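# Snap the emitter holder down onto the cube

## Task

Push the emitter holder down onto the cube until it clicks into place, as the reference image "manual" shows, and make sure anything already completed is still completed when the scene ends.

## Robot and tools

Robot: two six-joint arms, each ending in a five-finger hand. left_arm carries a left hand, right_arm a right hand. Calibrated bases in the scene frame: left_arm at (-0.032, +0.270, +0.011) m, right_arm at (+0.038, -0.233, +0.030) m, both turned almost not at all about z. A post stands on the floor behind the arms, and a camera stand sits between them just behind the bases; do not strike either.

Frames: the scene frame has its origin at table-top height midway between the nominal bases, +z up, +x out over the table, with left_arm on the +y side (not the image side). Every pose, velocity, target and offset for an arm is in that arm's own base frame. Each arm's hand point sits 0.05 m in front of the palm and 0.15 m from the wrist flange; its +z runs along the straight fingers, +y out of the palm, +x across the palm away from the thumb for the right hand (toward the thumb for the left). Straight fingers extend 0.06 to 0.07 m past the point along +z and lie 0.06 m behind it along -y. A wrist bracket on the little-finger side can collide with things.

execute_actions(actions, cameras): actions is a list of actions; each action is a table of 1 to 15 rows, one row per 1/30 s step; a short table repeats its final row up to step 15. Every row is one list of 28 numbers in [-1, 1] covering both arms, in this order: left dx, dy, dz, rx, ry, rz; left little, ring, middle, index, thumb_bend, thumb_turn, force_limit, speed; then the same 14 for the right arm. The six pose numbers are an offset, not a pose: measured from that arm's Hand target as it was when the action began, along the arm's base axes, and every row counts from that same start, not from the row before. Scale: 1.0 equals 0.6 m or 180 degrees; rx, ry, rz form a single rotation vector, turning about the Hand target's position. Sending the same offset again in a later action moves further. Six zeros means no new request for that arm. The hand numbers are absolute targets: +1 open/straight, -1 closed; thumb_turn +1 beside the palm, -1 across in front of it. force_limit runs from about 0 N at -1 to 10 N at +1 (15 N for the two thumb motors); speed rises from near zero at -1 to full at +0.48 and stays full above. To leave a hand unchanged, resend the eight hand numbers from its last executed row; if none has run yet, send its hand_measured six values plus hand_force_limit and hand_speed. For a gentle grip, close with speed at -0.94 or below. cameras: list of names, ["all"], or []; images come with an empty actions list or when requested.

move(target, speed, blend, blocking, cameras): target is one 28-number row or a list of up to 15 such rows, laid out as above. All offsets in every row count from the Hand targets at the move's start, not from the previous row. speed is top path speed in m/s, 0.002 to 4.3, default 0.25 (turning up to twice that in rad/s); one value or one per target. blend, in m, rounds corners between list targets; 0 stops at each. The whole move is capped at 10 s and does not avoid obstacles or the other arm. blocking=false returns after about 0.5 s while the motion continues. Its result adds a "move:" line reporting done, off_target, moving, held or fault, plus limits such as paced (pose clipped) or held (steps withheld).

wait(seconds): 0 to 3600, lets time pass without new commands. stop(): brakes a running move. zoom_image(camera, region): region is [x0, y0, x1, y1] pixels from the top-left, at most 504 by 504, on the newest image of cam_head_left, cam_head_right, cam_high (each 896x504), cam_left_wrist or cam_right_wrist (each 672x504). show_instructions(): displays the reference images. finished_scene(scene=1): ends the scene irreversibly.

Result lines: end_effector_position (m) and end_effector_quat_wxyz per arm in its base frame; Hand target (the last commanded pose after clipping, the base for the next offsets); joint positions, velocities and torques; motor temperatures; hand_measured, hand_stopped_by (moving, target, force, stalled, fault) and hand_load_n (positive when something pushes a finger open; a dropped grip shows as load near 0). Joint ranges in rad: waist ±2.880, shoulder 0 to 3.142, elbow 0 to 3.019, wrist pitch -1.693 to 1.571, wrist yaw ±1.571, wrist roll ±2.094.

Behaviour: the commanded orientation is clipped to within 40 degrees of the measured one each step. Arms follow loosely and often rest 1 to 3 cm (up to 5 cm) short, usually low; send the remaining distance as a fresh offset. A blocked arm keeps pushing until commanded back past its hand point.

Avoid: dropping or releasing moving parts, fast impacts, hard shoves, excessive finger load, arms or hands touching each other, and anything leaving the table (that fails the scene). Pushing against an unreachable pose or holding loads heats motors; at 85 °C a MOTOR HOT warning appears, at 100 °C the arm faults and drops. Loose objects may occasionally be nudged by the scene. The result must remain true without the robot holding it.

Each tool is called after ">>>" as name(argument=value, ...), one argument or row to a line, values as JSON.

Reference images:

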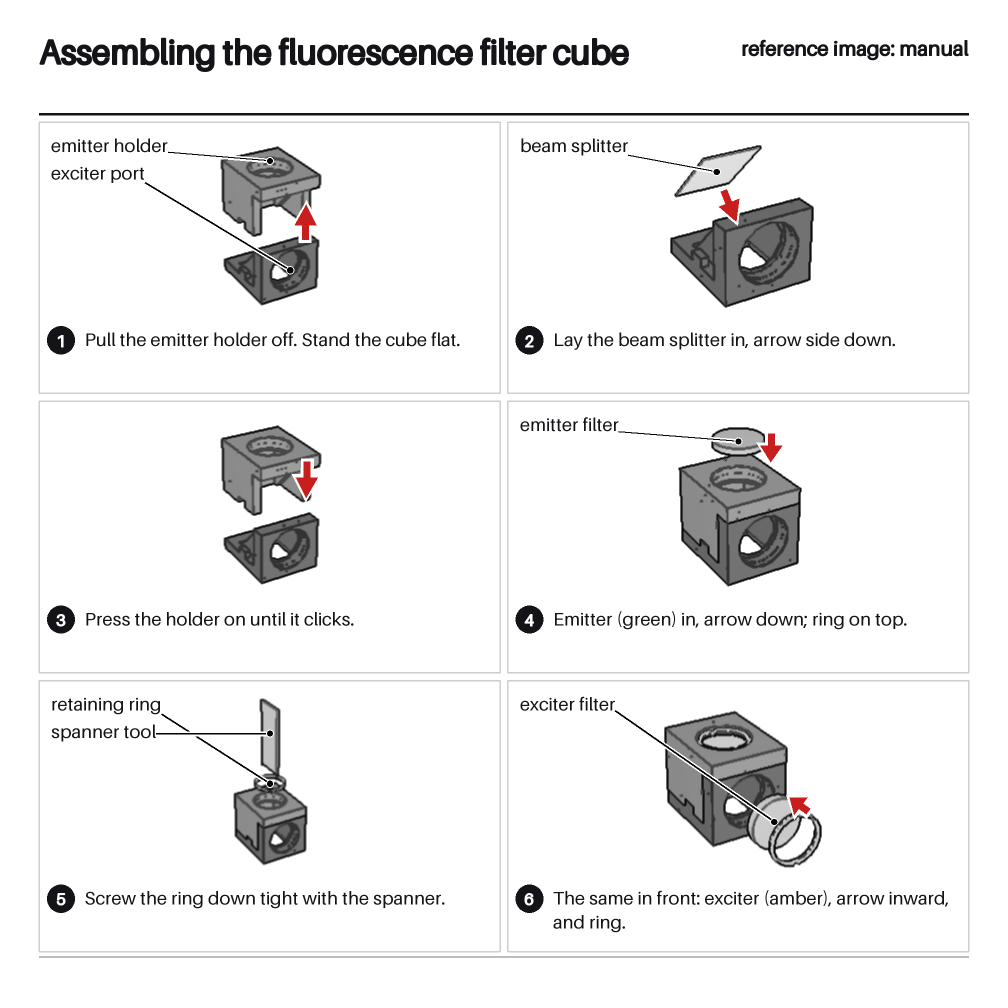

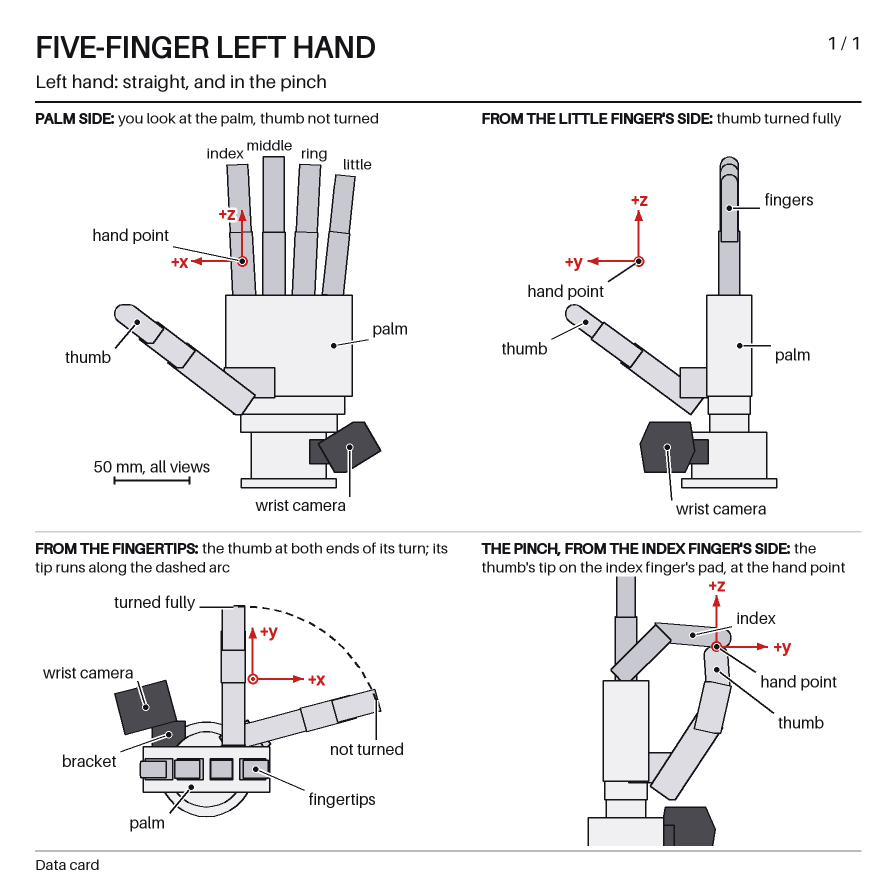

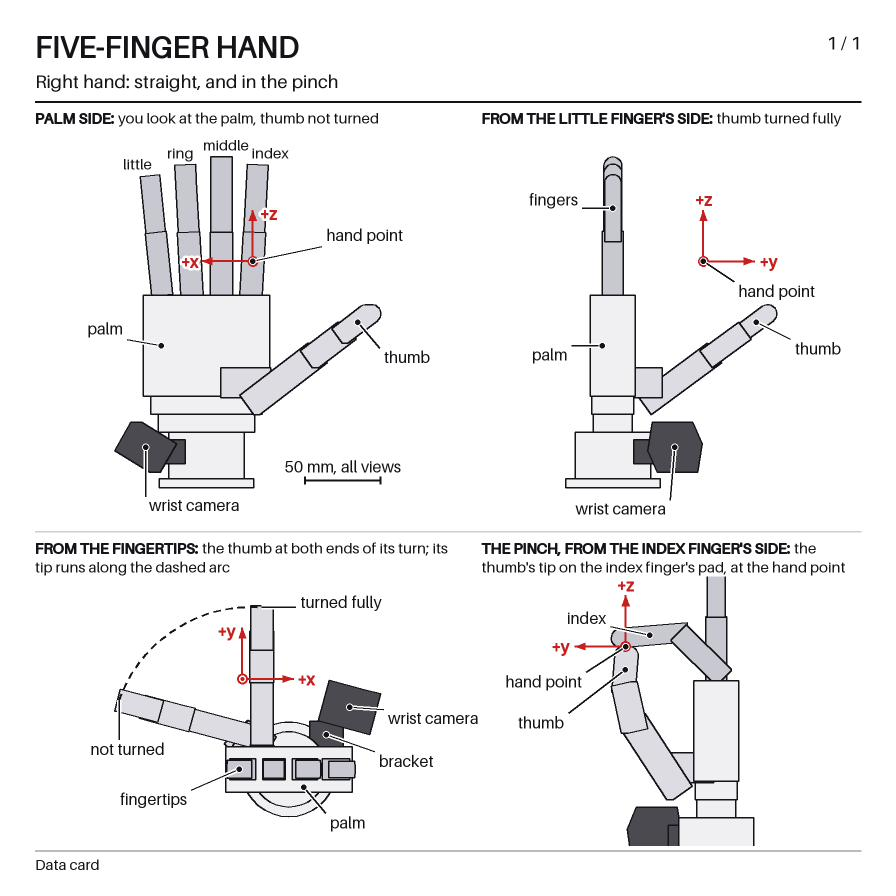

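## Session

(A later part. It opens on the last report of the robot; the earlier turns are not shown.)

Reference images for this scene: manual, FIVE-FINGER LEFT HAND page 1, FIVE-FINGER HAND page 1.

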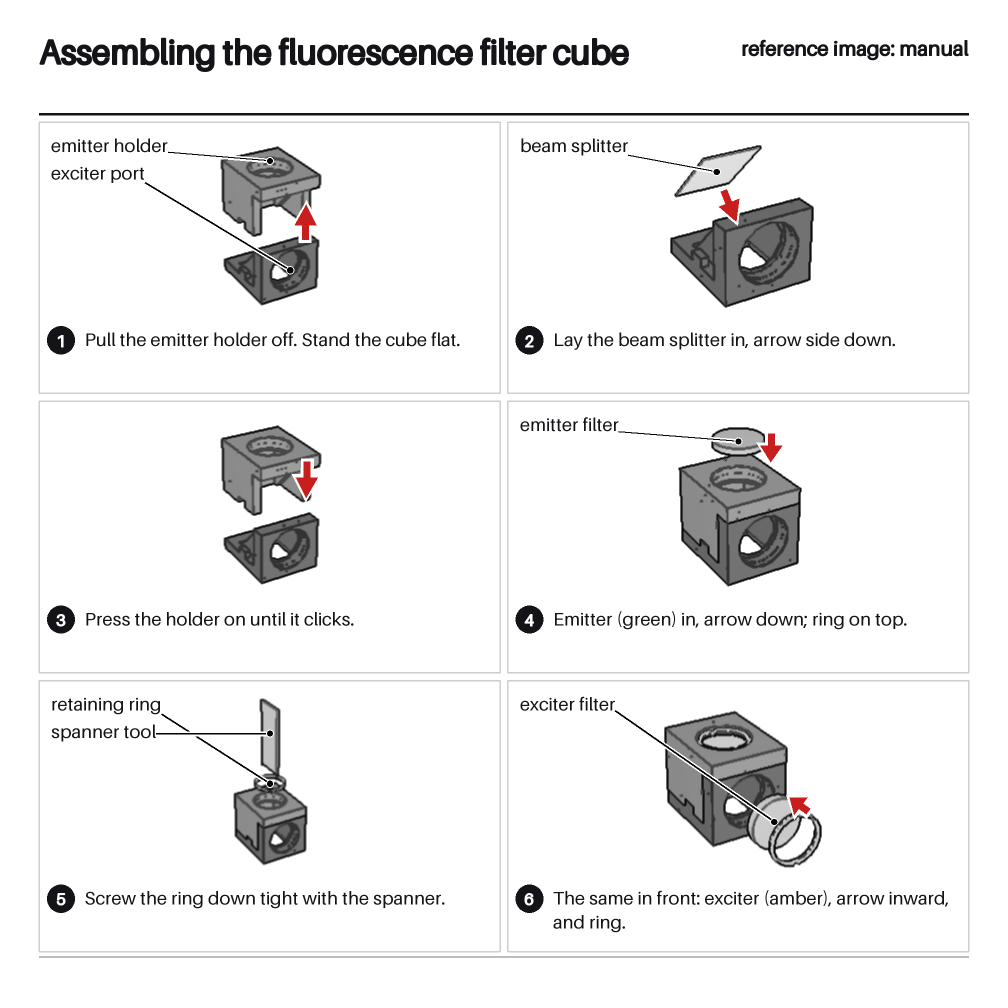

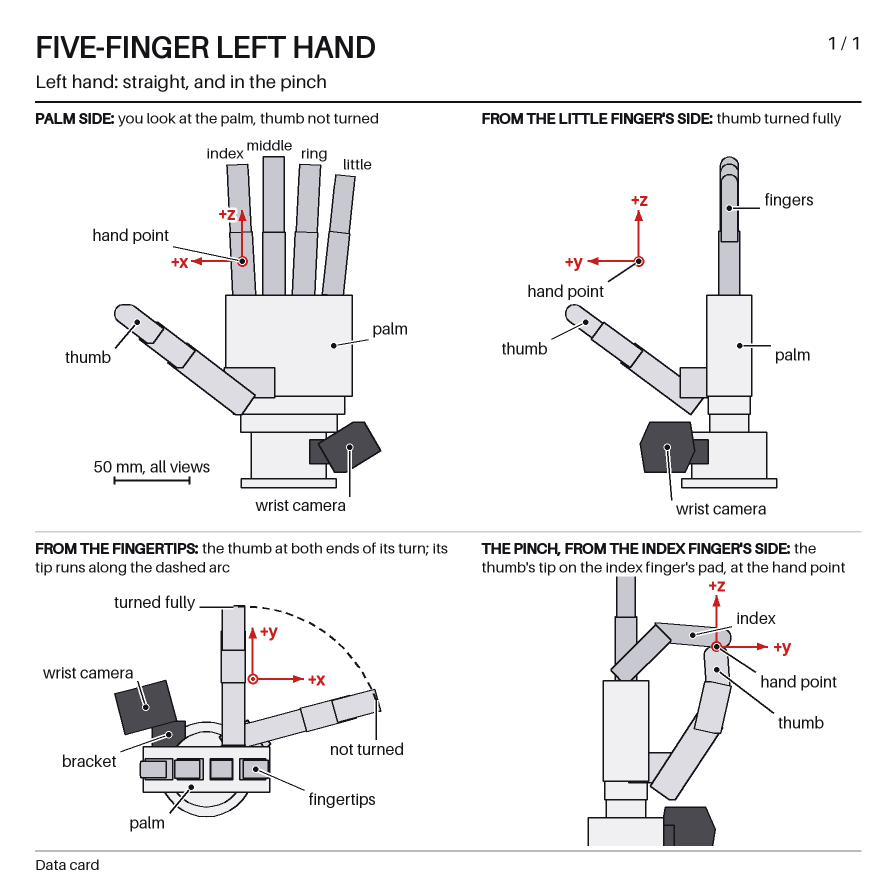

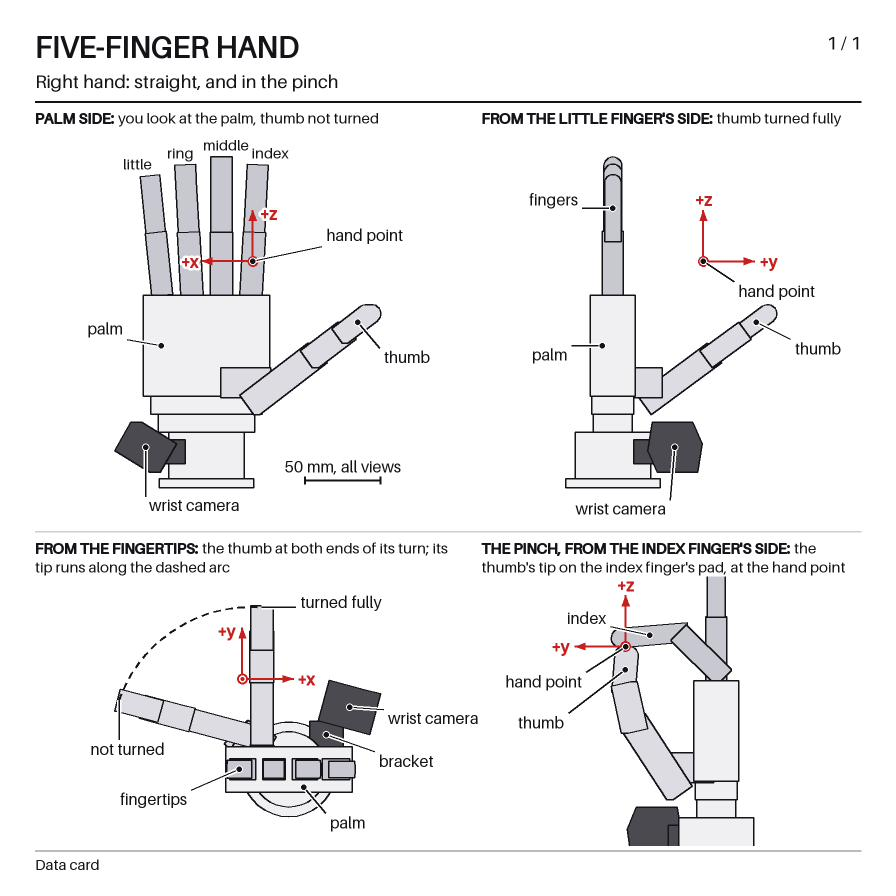

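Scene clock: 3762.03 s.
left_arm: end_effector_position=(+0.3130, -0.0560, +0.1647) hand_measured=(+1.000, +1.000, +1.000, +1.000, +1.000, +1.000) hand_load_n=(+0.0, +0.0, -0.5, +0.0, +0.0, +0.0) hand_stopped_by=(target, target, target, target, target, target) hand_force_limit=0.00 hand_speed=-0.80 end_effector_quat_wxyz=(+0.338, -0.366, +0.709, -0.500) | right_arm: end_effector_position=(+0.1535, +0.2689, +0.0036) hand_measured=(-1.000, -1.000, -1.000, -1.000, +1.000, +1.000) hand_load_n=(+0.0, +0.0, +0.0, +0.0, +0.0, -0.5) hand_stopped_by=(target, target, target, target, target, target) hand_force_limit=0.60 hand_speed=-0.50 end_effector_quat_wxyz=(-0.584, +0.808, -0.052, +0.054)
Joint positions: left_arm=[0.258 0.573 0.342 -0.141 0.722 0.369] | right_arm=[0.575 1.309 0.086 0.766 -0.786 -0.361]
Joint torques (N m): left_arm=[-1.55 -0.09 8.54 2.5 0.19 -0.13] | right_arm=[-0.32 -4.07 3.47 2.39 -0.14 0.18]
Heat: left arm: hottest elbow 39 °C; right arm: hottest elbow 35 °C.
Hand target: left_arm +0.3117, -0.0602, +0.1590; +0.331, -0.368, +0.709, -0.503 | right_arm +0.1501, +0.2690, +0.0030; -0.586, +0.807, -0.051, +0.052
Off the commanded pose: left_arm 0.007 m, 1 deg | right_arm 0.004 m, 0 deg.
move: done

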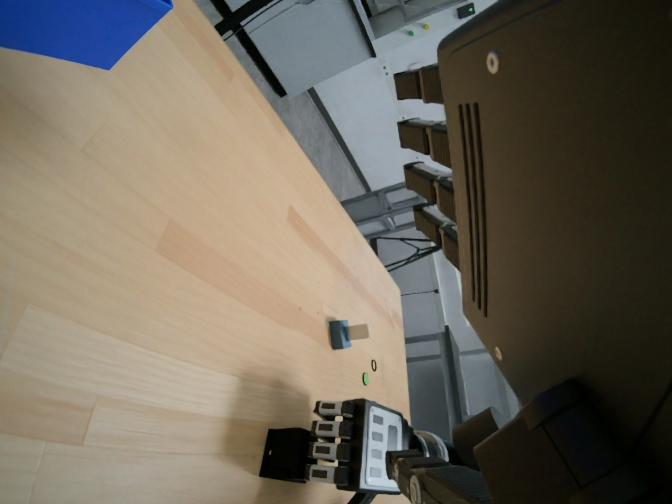

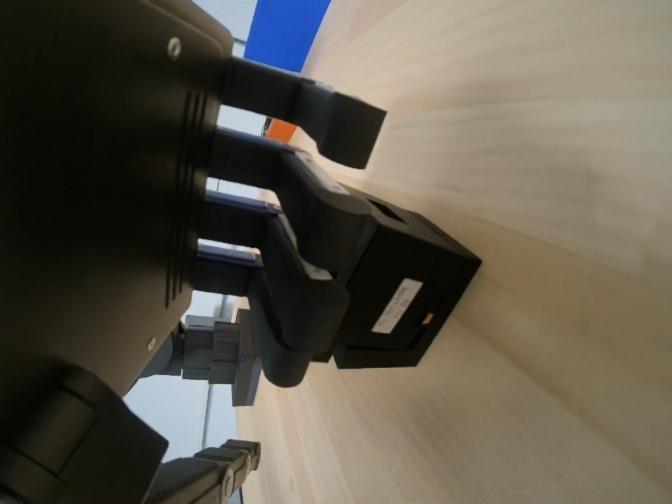

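>>> move(
  target=[0,0,0,0,0,0,1,1,1,1,1,1,0,-0.8,-0.001,0,-0.0067,0,0,0,-1,-1,-1,-1,1,1,0.6,-0.5],
  speed=0.02,
  cameras=["cam_left_wrist","cam_right_wrist"],
)

>>> zoom_image(
  camera="cam_left_wrist",
  region=[240, 390, 360, 500],
)

>>> zoom_image(
  camera="cam_right_wrist",
  region=[320, 170, 500, 370],
)

Scene clock: 3765.53 s.
left_arm: end_effector_position=(+0.3130, -0.0560, +0.1647) hand_measured=(+1.000, +1.000, +1.000, +1.000, +1.000, +1.000) hand_load_n=(+0.0, +0.0, +0.0, +0.0, +0.0, +0.0) hand_stopped_by=(target, target, target, target, target, target) hand_force_limit=0.00 hand_speed=-0.80 end_effector_quat_wxyz=(+0.338, -0.366, +0.709, -0.500) | right_arm: end_effector_position=(+0.1529, +0.2686, -0.0004) hand_measured=(-1.000, -1.000, -1.000, -1.000, +1.000, +1.000) hand_load_n=(+0.0, +0.0, +0.5, +0.0, +0.0, +0.0) hand_stopped_by=(target, target, target, target, target, target) hand_force_limit=0.60 hand_speed=-0.50 end_effector_quat_wxyz=(-0.585, +0.808, -0.053, +0.054)
Joint positions: left_arm=[0.258 0.573 0.342 -0.141 0.722 0.369] | right_arm=[0.575 1.347 0.082 0.81 -0.786 -0.36]
Joint torques (N m): left_arm=[-2.02 -0.09 8.61 2.51 0.21 -0.11] | right_arm=[-0.21 -4.42 3.23 2.28 -0.1 0.17]
Heat: left arm: hottest elbow 39 °C; right arm: hottest elbow 34 °C.
Hand target: left_arm +0.3117, -0.0602, +0.1590; +0.331, -0.368, +0.709, -0.503 | right_arm +0.1494, +0.2690, -0.0010; -0.586, +0.807, -0.051, +0.052
Off the commanded pose: left_arm 0.007 m, 1 deg | right_arm 0.004 m, 0 deg.
move: done

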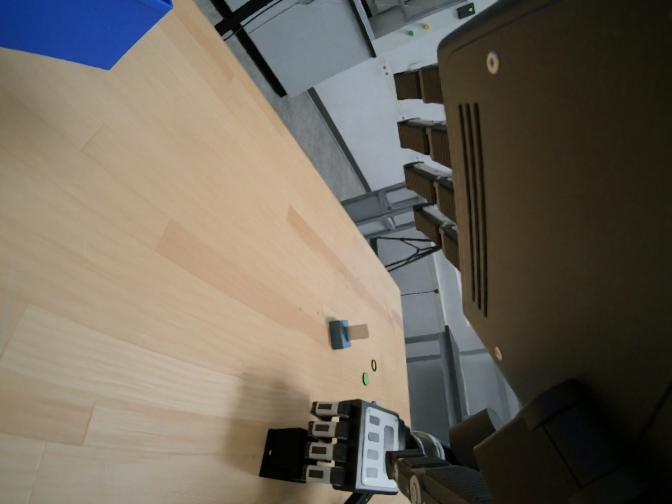

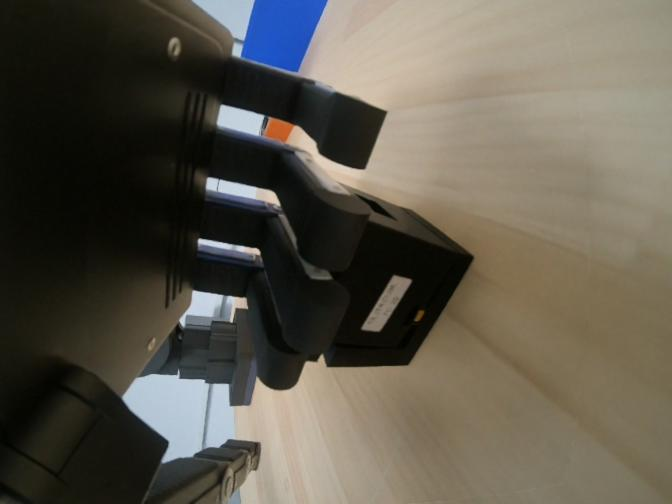

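Scaled by 4.200 from the camera's image (finer frame: 960x720).

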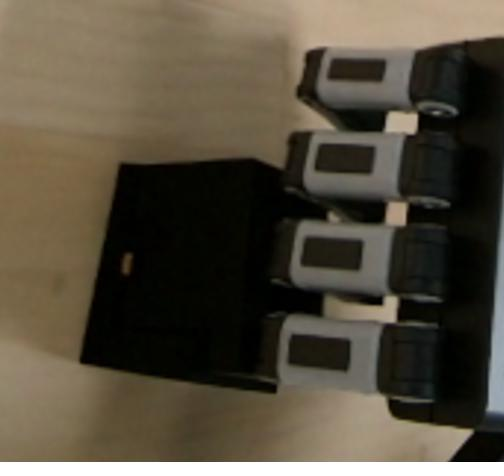

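Scaled by 2.520 from the camera's image (finer frame: 960x720).

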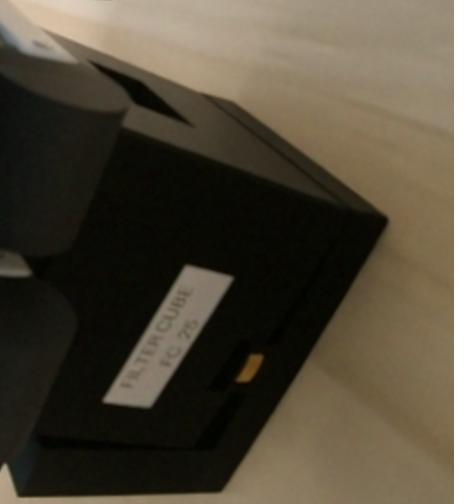

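>>> zoom_image(
  camera="cam_left_wrist",
  region=[256, 425, 320, 485],
)

>>> zoom_image(
  camera="cam_right_wrist",
  region=[400, 210, 480, 290],
)

>>> zoom_image(
  camera="cam_right_wrist",
  region=[310, 290, 420, 380],
)

Scaled by 7.875 from the camera's image (finer frame: 960x720).

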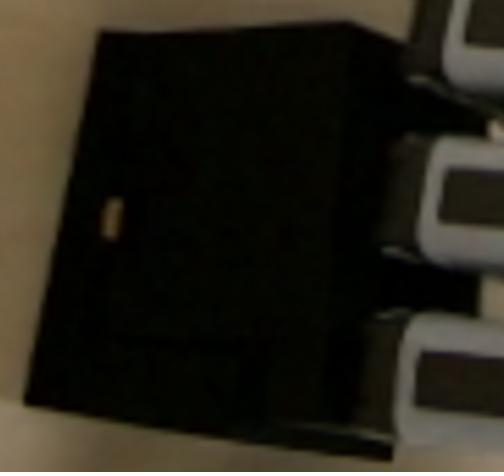

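Scaled by 6.300 from the camera's image (finer frame: 960x720).

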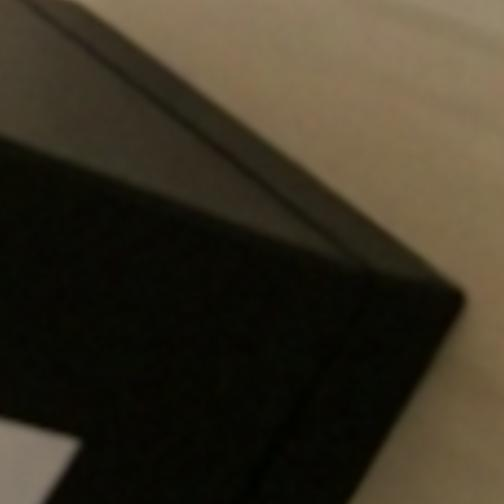

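Scaled by 4.582 from the camera's image (finer frame: 960x720).

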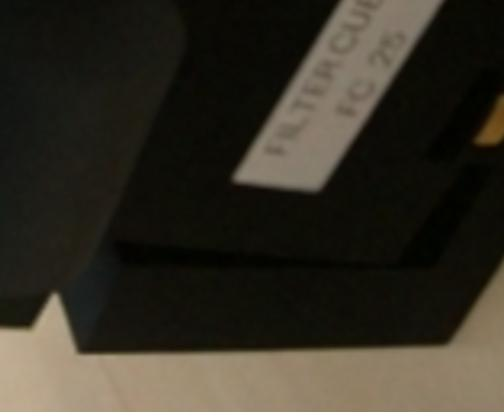

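>>> move(
  target=[0,0,0,0,0,0,1,1,1,1,1,1,0,-0.8,-0.002,0,-0.0067,0,0,0,-1,-1,-1,-1,1,1,0.6,-0.5],
  speed=0.02,
  cameras=["cam_left_wrist","cam_right_wrist"],
)

>>> zoom_image(
  camera="cam_left_wrist",
  region=[246, 425, 320, 495],
)

>>> zoom_image(
  camera="cam_right_wrist",
  region=[310, 230, 480, 380],
)

Scene clock: 3772.40 s.
left_arm: end_effector_position=(+0.3130, -0.0560, +0.1647) hand_measured=(+1.000, +1.000, +1.000, +1.000, +1.000, +1.000) hand_load_n=(+0.0, +0.0, +0.0, +0.0, +0.0, +0.0) hand_stopped_by=(target, target, target, target, target, target) hand_force_limit=0.00 hand_speed=-0.80 end_effector_quat_wxyz=(+0.338, -0.366, +0.709, -0.500) | right_arm: end_effector_position=(+0.1549, +0.2704, -0.0006) hand_measured=(-1.000, -1.000, -1.000, -1.000, +1.000, +1.000) hand_load_n=(+0.0, +0.0, +0.0, +0.0, +0.0, +0.0) hand_stopped_by=(target, target, target, target, target, target) hand_force_limit=0.60 hand_speed=-0.50 end_effector_quat_wxyz=(-0.589, +0.805, -0.053, +0.056)
Joint positions: left_arm=[0.258 0.573 0.342 -0.141 0.722 0.369] | right_arm=[0.575 1.378 0.082 0.857 -0.786 -0.35]
Joint torques (N m): left_arm=[-1.61 -0.38 8.61 2.56 0.19 -0.12] | right_arm=[0.26 -4.07 2.67 2.18 0.01 0.1]
Heat: left arm: hottest elbow 39 °C; right arm: hottest elbow 34 °C.
Hand target: left_arm +0.3117, -0.0602, +0.1590; +0.331, -0.368, +0.709, -0.503 | right_arm +0.1482, +0.2690, -0.0050; -0.586, +0.807, -0.051, +0.052
Off the commanded pose: left_arm 0.007 m, 1 deg | right_arm 0.008 m, 1 deg.
move: done

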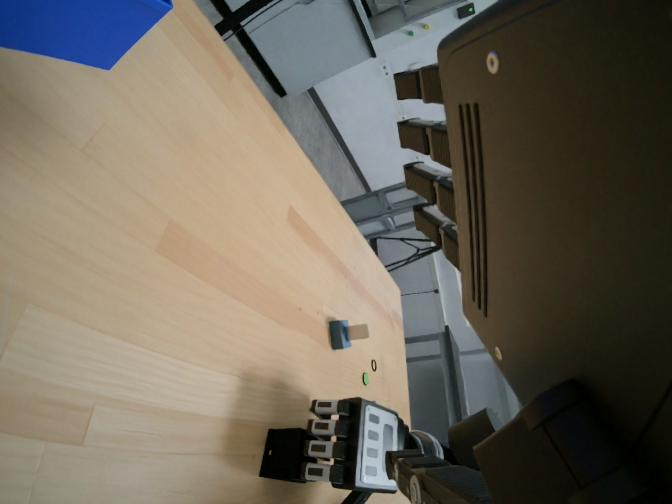

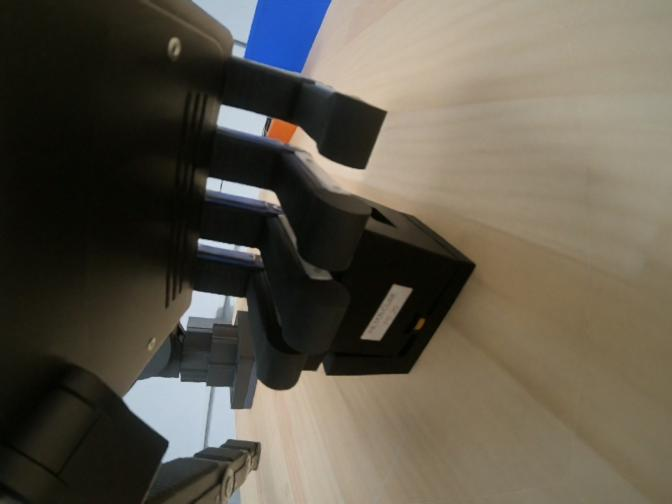

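Scaled by 6.811 from the camera's image (finer frame: 960x720).

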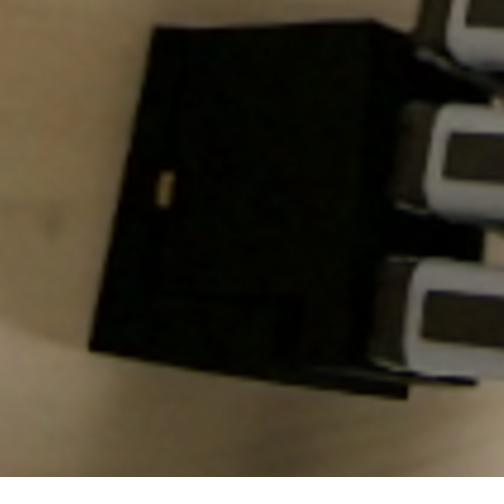

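Scaled by 2.965 from the camera's image (finer frame: 960x720).

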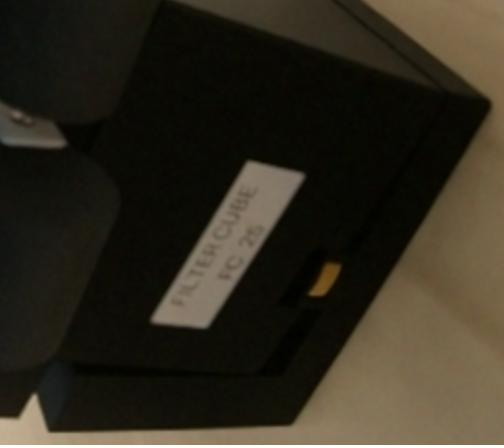

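>>> move(
  target=[0,0,0,0,0,0,1,1,1,1,1,1,0,-0.8,-0.01,-0.005,-0.0083,0,0,0,-1,-1,-1,-1,1,1,0.6,-0.5],
  speed=0.03,
  cameras=["cam_left_wrist","cam_right_wrist"],
)

>>> zoom_image(
  camera="cam_left_wrist",
  region=[246, 425, 320, 495],
)

>>> zoom_image(
  camera="cam_right_wrist",
  region=[310, 230, 480, 380],
)

Scene clock: 3778.00 s.
left_arm: end_effector_position=(+0.3130, -0.0560, +0.1647) hand_measured=(+1.000, +1.000, +1.000, +1.000, +1.000, +1.000) hand_load_n=(+0.0, +0.0, +0.0, +0.0, +0.0, +0.0) hand_stopped_by=(target, target, target, target, target, target) hand_force_limit=0.00 hand_speed=-0.80 end_effector_quat_wxyz=(+0.338, -0.366, +0.709, -0.500) | right_arm: end_effector_position=(+0.1546, +0.2704, -0.0003) hand_measured=(-1.000, -1.000, -1.000, -1.000, +1.000, +1.000) hand_load_n=(+0.0, +0.0, +0.0, +0.0, +0.0, +0.0) hand_stopped_by=(target, target, target, target, target, target) hand_force_limit=0.60 hand_speed=-0.50 end_effector_quat_wxyz=(-0.595, +0.800, -0.048, +0.064)
Joint positions: left_arm=[0.258 0.573 0.342 -0.141 0.722 0.369] | right_arm=[0.575 1.405 0.07 0.922 -0.785 -0.348]
Joint torques (N m): left_arm=[-1.9 0.09 8.54 2.56 0.21 -0.12] | right_arm=[0.5 -3.55 1.87 1.78 0.11 0.1]
Heat: left arm: hottest elbow 39 °C; right arm: hottest elbow 33 °C.
Hand target: left_arm +0.3117, -0.0602, +0.1590; +0.331, -0.368, +0.709, -0.503 | right_arm +0.1422, +0.2661, -0.0099; -0.586, +0.807, -0.051, +0.052
Off the commanded pose: left_arm 0.007 m, 1 deg | right_arm 0.016 m, 2 deg.
move: off_target (right_arm)

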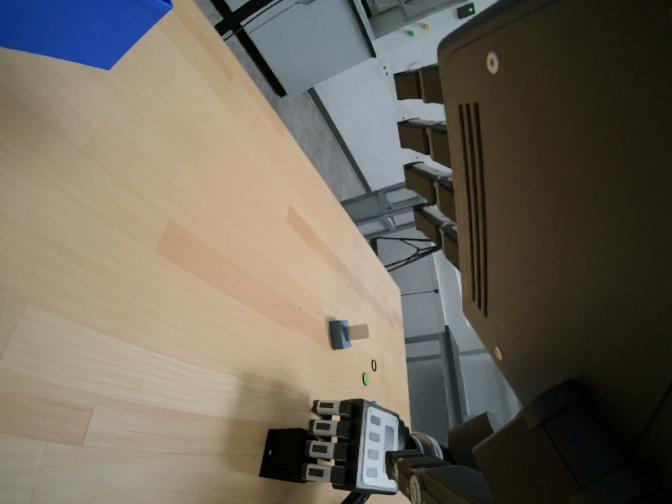

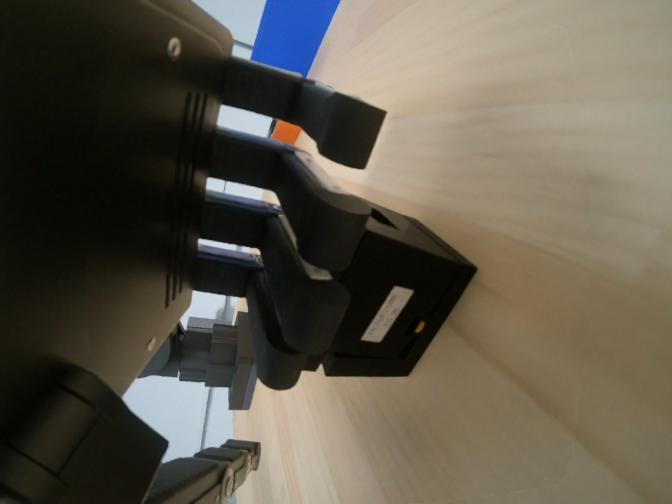

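Scaled by 6.811 from the camera's image (finer frame: 960x720).

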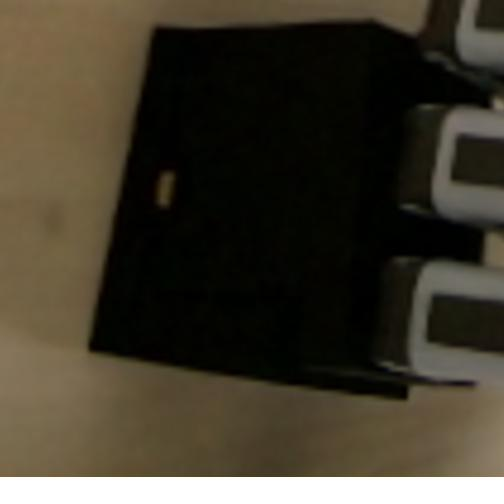

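Scaled by 2.965 from the camera's image (finer frame: 960x720).

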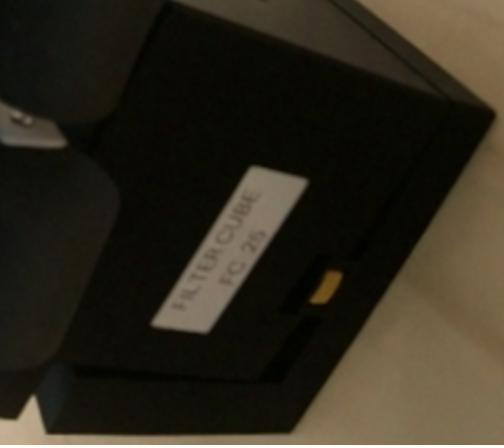

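>>> move(
  target=[0,0,0,0,0,0,1,1,1,1,1,1,0,-0.8,-0.008,-0.004,-0.0167,0,0,0,-1,-1,-1,-1,1,1,0.6,-0.5],
  speed=0.03,
  cameras=["cam_left_wrist","cam_right_wrist"],
)

>>> zoom_image(
  camera="cam_left_wrist",
  region=[246, 425, 320, 495],
)

>>> zoom_image(
  camera="cam_right_wrist",
  region=[310, 230, 480, 380],
)

Scene clock: 3782.07 s.
left_arm: end_effector_position=(+0.3130, -0.0560, +0.1647) hand_measured=(+1.000, +1.000, +1.000, +1.000, +1.000, +1.000) hand_load_n=(+0.0, +0.0, +0.0, +0.0, +0.0, -0.5) hand_stopped_by=(target, target, target, target, target, target) hand_force_limit=0.00 hand_speed=-0.80 end_effector_quat_wxyz=(+0.338, -0.366, +0.709, -0.500) | right_arm: end_effector_position=(+0.1518, +0.2713, -0.0016) hand_measured=(-1.000, -1.000, -1.000, -1.000, +1.000, +1.000) hand_load_n=(+0.0, +0.0, +0.0, +0.0, +0.0, +0.0) hand_stopped_by=(target, target, target, target, target, target) hand_force_limit=0.60 hand_speed=-0.50 end_effector_quat_wxyz=(-0.605, +0.792, -0.047, +0.065)
Joint positions: left_arm=[0.258 0.573 0.342 -0.141 0.722 0.369] | right_arm=[0.577 1.48 0.055 1.045 -0.791 -0.325]
Joint torques (N m): left_arm=[-1.79 -0.15 8.55 2.59 0.2 -0.13] | right_arm=[0.5 -2.67 1.06 1.18 0.38 -0.12]
Heat: left arm: hottest elbow 39 °C; right arm: hottest elbow 33 °C.
Hand target: left_arm +0.3117, -0.0602, +0.1590; +0.331, -0.368, +0.709, -0.503 | right_arm +0.1374, +0.2636, -0.0200; -0.586, +0.807, -0.051, +0.052
Off the commanded pose: left_arm 0.007 m, 1 deg | right_arm 0.025 m, 3 deg.
move: off_target (right_arm)

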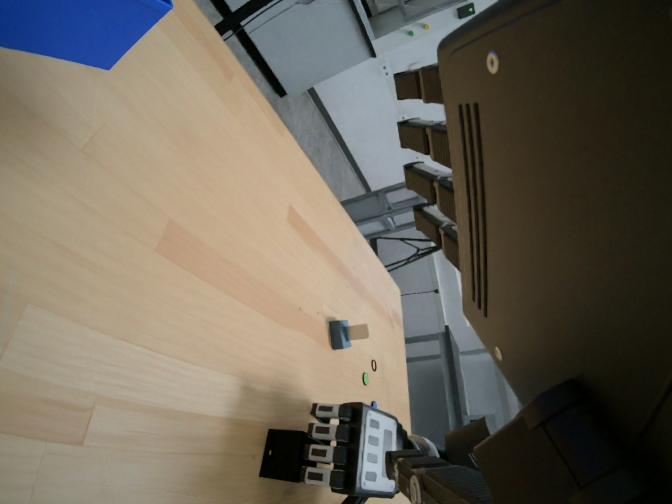

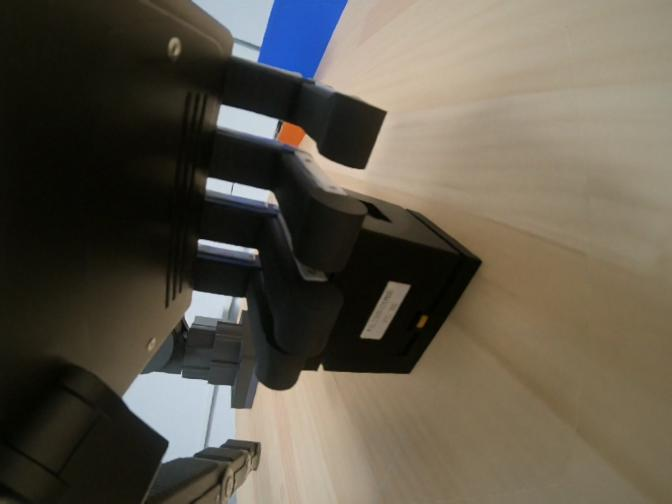

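Scaled by 6.811 from the camera's image (finer frame: 960x720).

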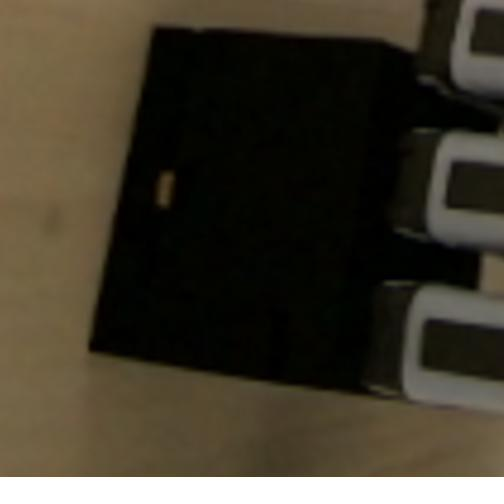

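Scaled by 2.965 from the camera's image (finer frame: 960x720).

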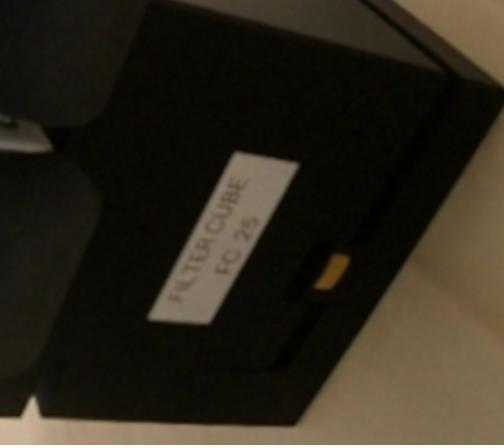

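>>> zoom_image(
  camera="cam_right_wrist",
  region=[400, 235, 490, 325],
)

>>> zoom_image(
  camera="cam_right_wrist",
  region=[350, 295, 440, 385],
)

Scaled by 5.600 from the camera's image (finer frame: 960x720).

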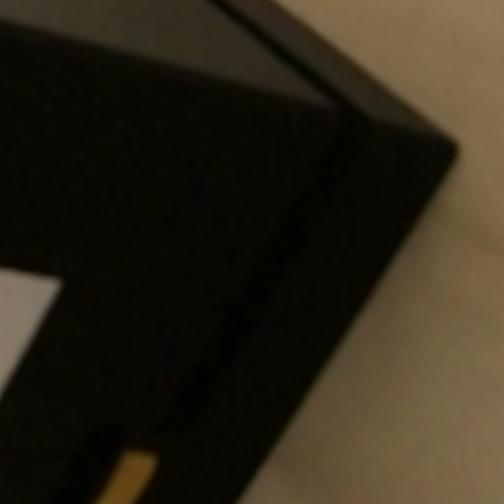

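Scaled by 5.600 from the camera's image (finer frame: 960x720).

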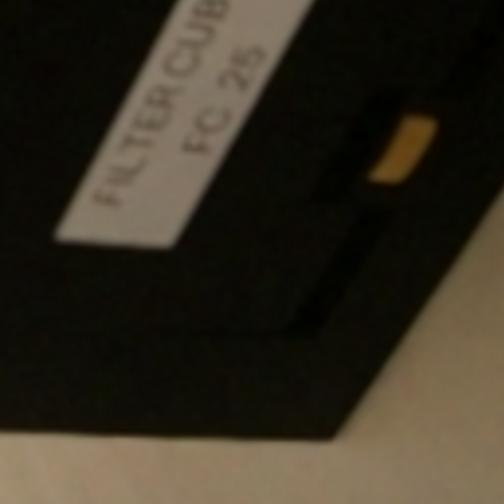

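>>> move(
  target=[0,0,0,0,0,0,1,1,1,1,1,1,0,-0.8,-0.003,-0.004,-0.02,0,0,0,-1,-1,-1,-1,1,1,0.6,-0.5],
  speed=0.03,
  cameras=["cam_left_wrist","cam_right_wrist"],
)

>>> zoom_image(
  camera="cam_left_wrist",
  region=[246, 425, 320, 495],
)

>>> zoom_image(
  camera="cam_right_wrist",
  region=[310, 230, 480, 380],
)

Scene clock: 3790.60 s.
left_arm: end_effector_position=(+0.3130, -0.0560, +0.1647) hand_measured=(+1.000, +1.000, +1.000, +1.000, +1.000, +1.000) hand_load_n=(+0.0, +0.0, +0.0, -0.5, +0.0, -0.5) hand_stopped_by=(target, target, target, target, target, target) hand_force_limit=0.00 hand_speed=-0.80 end_effector_quat_wxyz=(+0.338, -0.366, +0.709, -0.500) | right_arm: end_effector_position=(+0.1503, +0.2734, -0.0027) hand_measured=(-1.000, -1.000, -1.000, -1.000, +1.000, +1.000) hand_load_n=(+0.0, -0.5, +0.0, +0.0, +0.0, +0.0) hand_stopped_by=(target, target, target, target, target, target) hand_force_limit=0.60 hand_speed=-0.50 end_effector_quat_wxyz=(-0.617, +0.783, -0.039, +0.069)
Joint positions: left_arm=[0.258 0.573 0.342 -0.141 0.722 0.369] | right_arm=[0.577 1.58 0.047 1.195 -0.804 -0.309]
Joint torques (N m): left_arm=[-1.79 0.09 8.54 2.62 0.19 -0.14] | right_arm=[0.03 -1.32 0.31 0.39 0.64 -0.31]
Heat: left arm: hottest elbow 39 °C; right arm: hottest elbow 32 °C.
Hand target: left_arm +0.3117, -0.0602, +0.1590; +0.331, -0.368, +0.709, -0.503 | right_arm +0.1356, +0.2612, -0.0320; -0.586, +0.807, -0.051, +0.052
Off the commanded pose: left_arm 0.007 m, 1 deg | right_arm 0.035 m, 5 deg.
move: off_target (right_arm)

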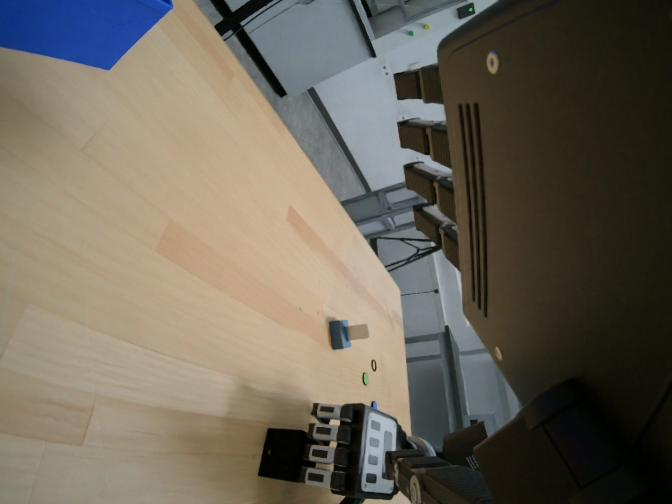

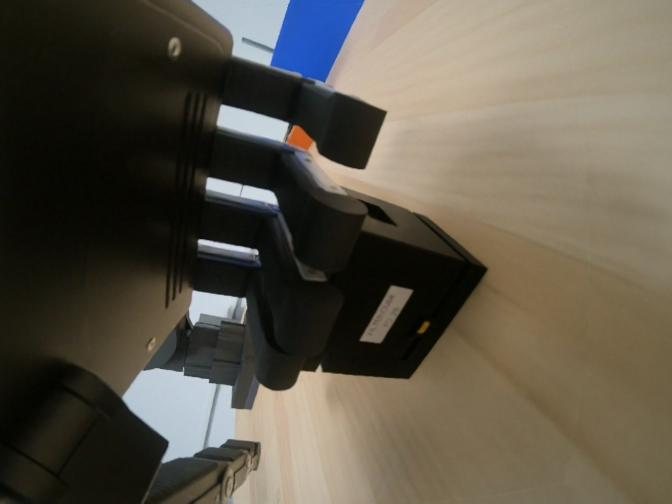

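Scaled by 6.811 from the camera's image (finer frame: 960x720).

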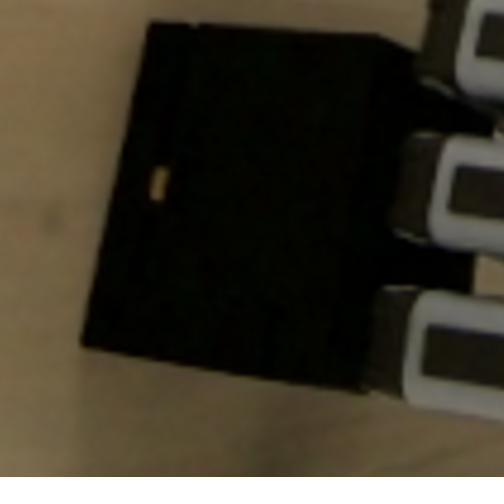

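Scaled by 2.965 from the camera's image (finer frame: 960x720).

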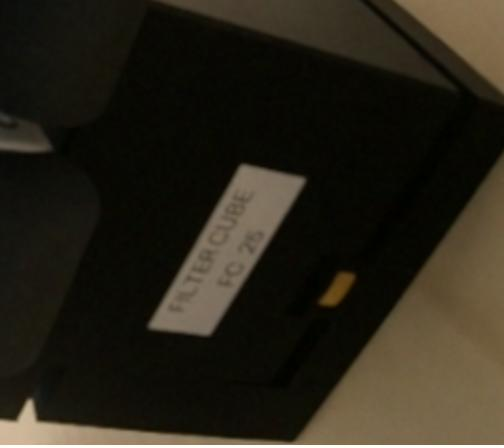

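>>> move(
  target=[0,0,0,0,0,0,1,1,1,1,1,1,0,-0.8,-0.003,-0.008,-0.02,-0.028,0,0,-1,-1,-1,-1,1,1,0.6,-0.5],
  speed=0.03,
  cameras=["cam_left_wrist","cam_right_wrist"],
)

>>> zoom_image(
  camera="cam_left_wrist",
  region=[246, 425, 320, 495],
)

>>> zoom_image(
  camera="cam_right_wrist",
  region=[310, 230, 480, 380],
)

Scene clock: 3796.17 s.
left_arm: end_effector_position=(+0.3130, -0.0560, +0.1647) hand_measured=(+1.000, +1.000, +1.000, +1.000, +1.000, +1.000) hand_load_n=(+0.0, +0.0, +0.0, +0.0, +0.0, +0.0) hand_stopped_by=(target, target, target, target, target, target) hand_force_limit=0.00 hand_speed=-0.80 end_effector_quat_wxyz=(+0.338, -0.366, +0.709, -0.500) | right_arm: end_effector_position=(+0.1489, +0.2711, -0.0056) hand_measured=(-1.000, -1.000, -1.000, -1.000, +1.000, +1.000) hand_load_n=(+0.0, +0.0, +0.0, +0.0, +0.0, -0.5) hand_stopped_by=(target, target, target, target, target, target) hand_force_limit=0.60 hand_speed=-0.50 end_effector_quat_wxyz=(-0.599, +0.796, -0.044, +0.069)
Joint positions: left_arm=[0.258 0.573 0.342 -0.141 0.722 0.369] | right_arm=[0.595 1.488 0.049 1.051 -0.767 -0.336]
Joint torques (N m): left_arm=[-1.79 -0.03 8.57 2.62 0.21 -0.12] | right_arm=[0.56 -1.08 1.13 -0.98 1.15 -0.62]
Heat: left arm: hottest elbow 39 °C; right arm: hottest elbow 32 °C.
Hand target: left_arm +0.3117, -0.0602, +0.1590; +0.331, -0.368, +0.709, -0.503 | right_arm +0.1338, +0.2564, -0.0440; -0.550, +0.832, -0.049, +0.054
Off the commanded pose: left_arm 0.007 m, 1 deg | right_arm 0.044 m, 7 deg.
move: off_target (right_arm)

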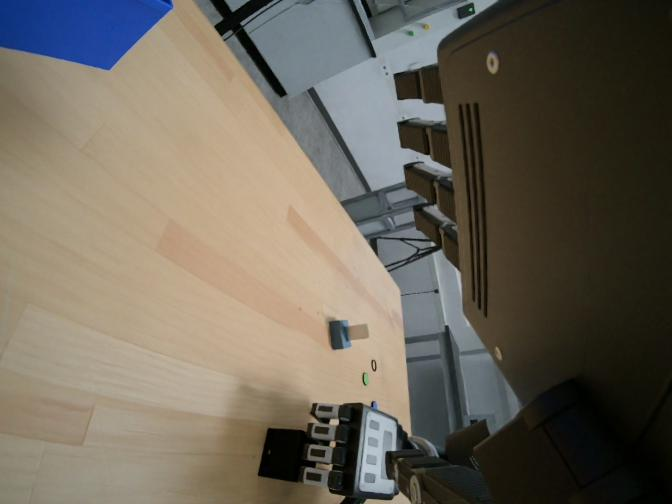

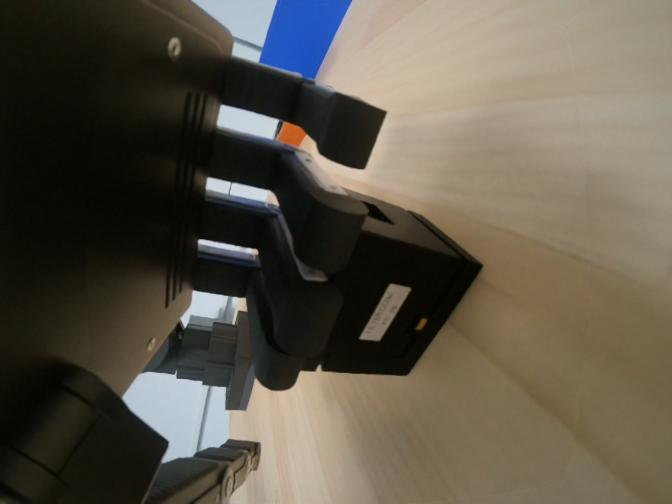

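Scaled by 6.811 from the camera's image (finer frame: 960x720).

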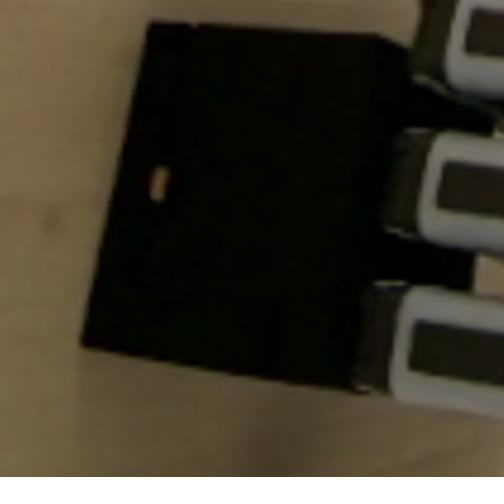

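Scaled by 2.965 from the camera's image (finer frame: 960x720).

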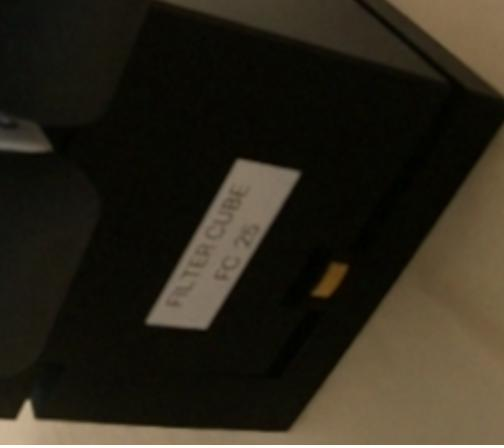

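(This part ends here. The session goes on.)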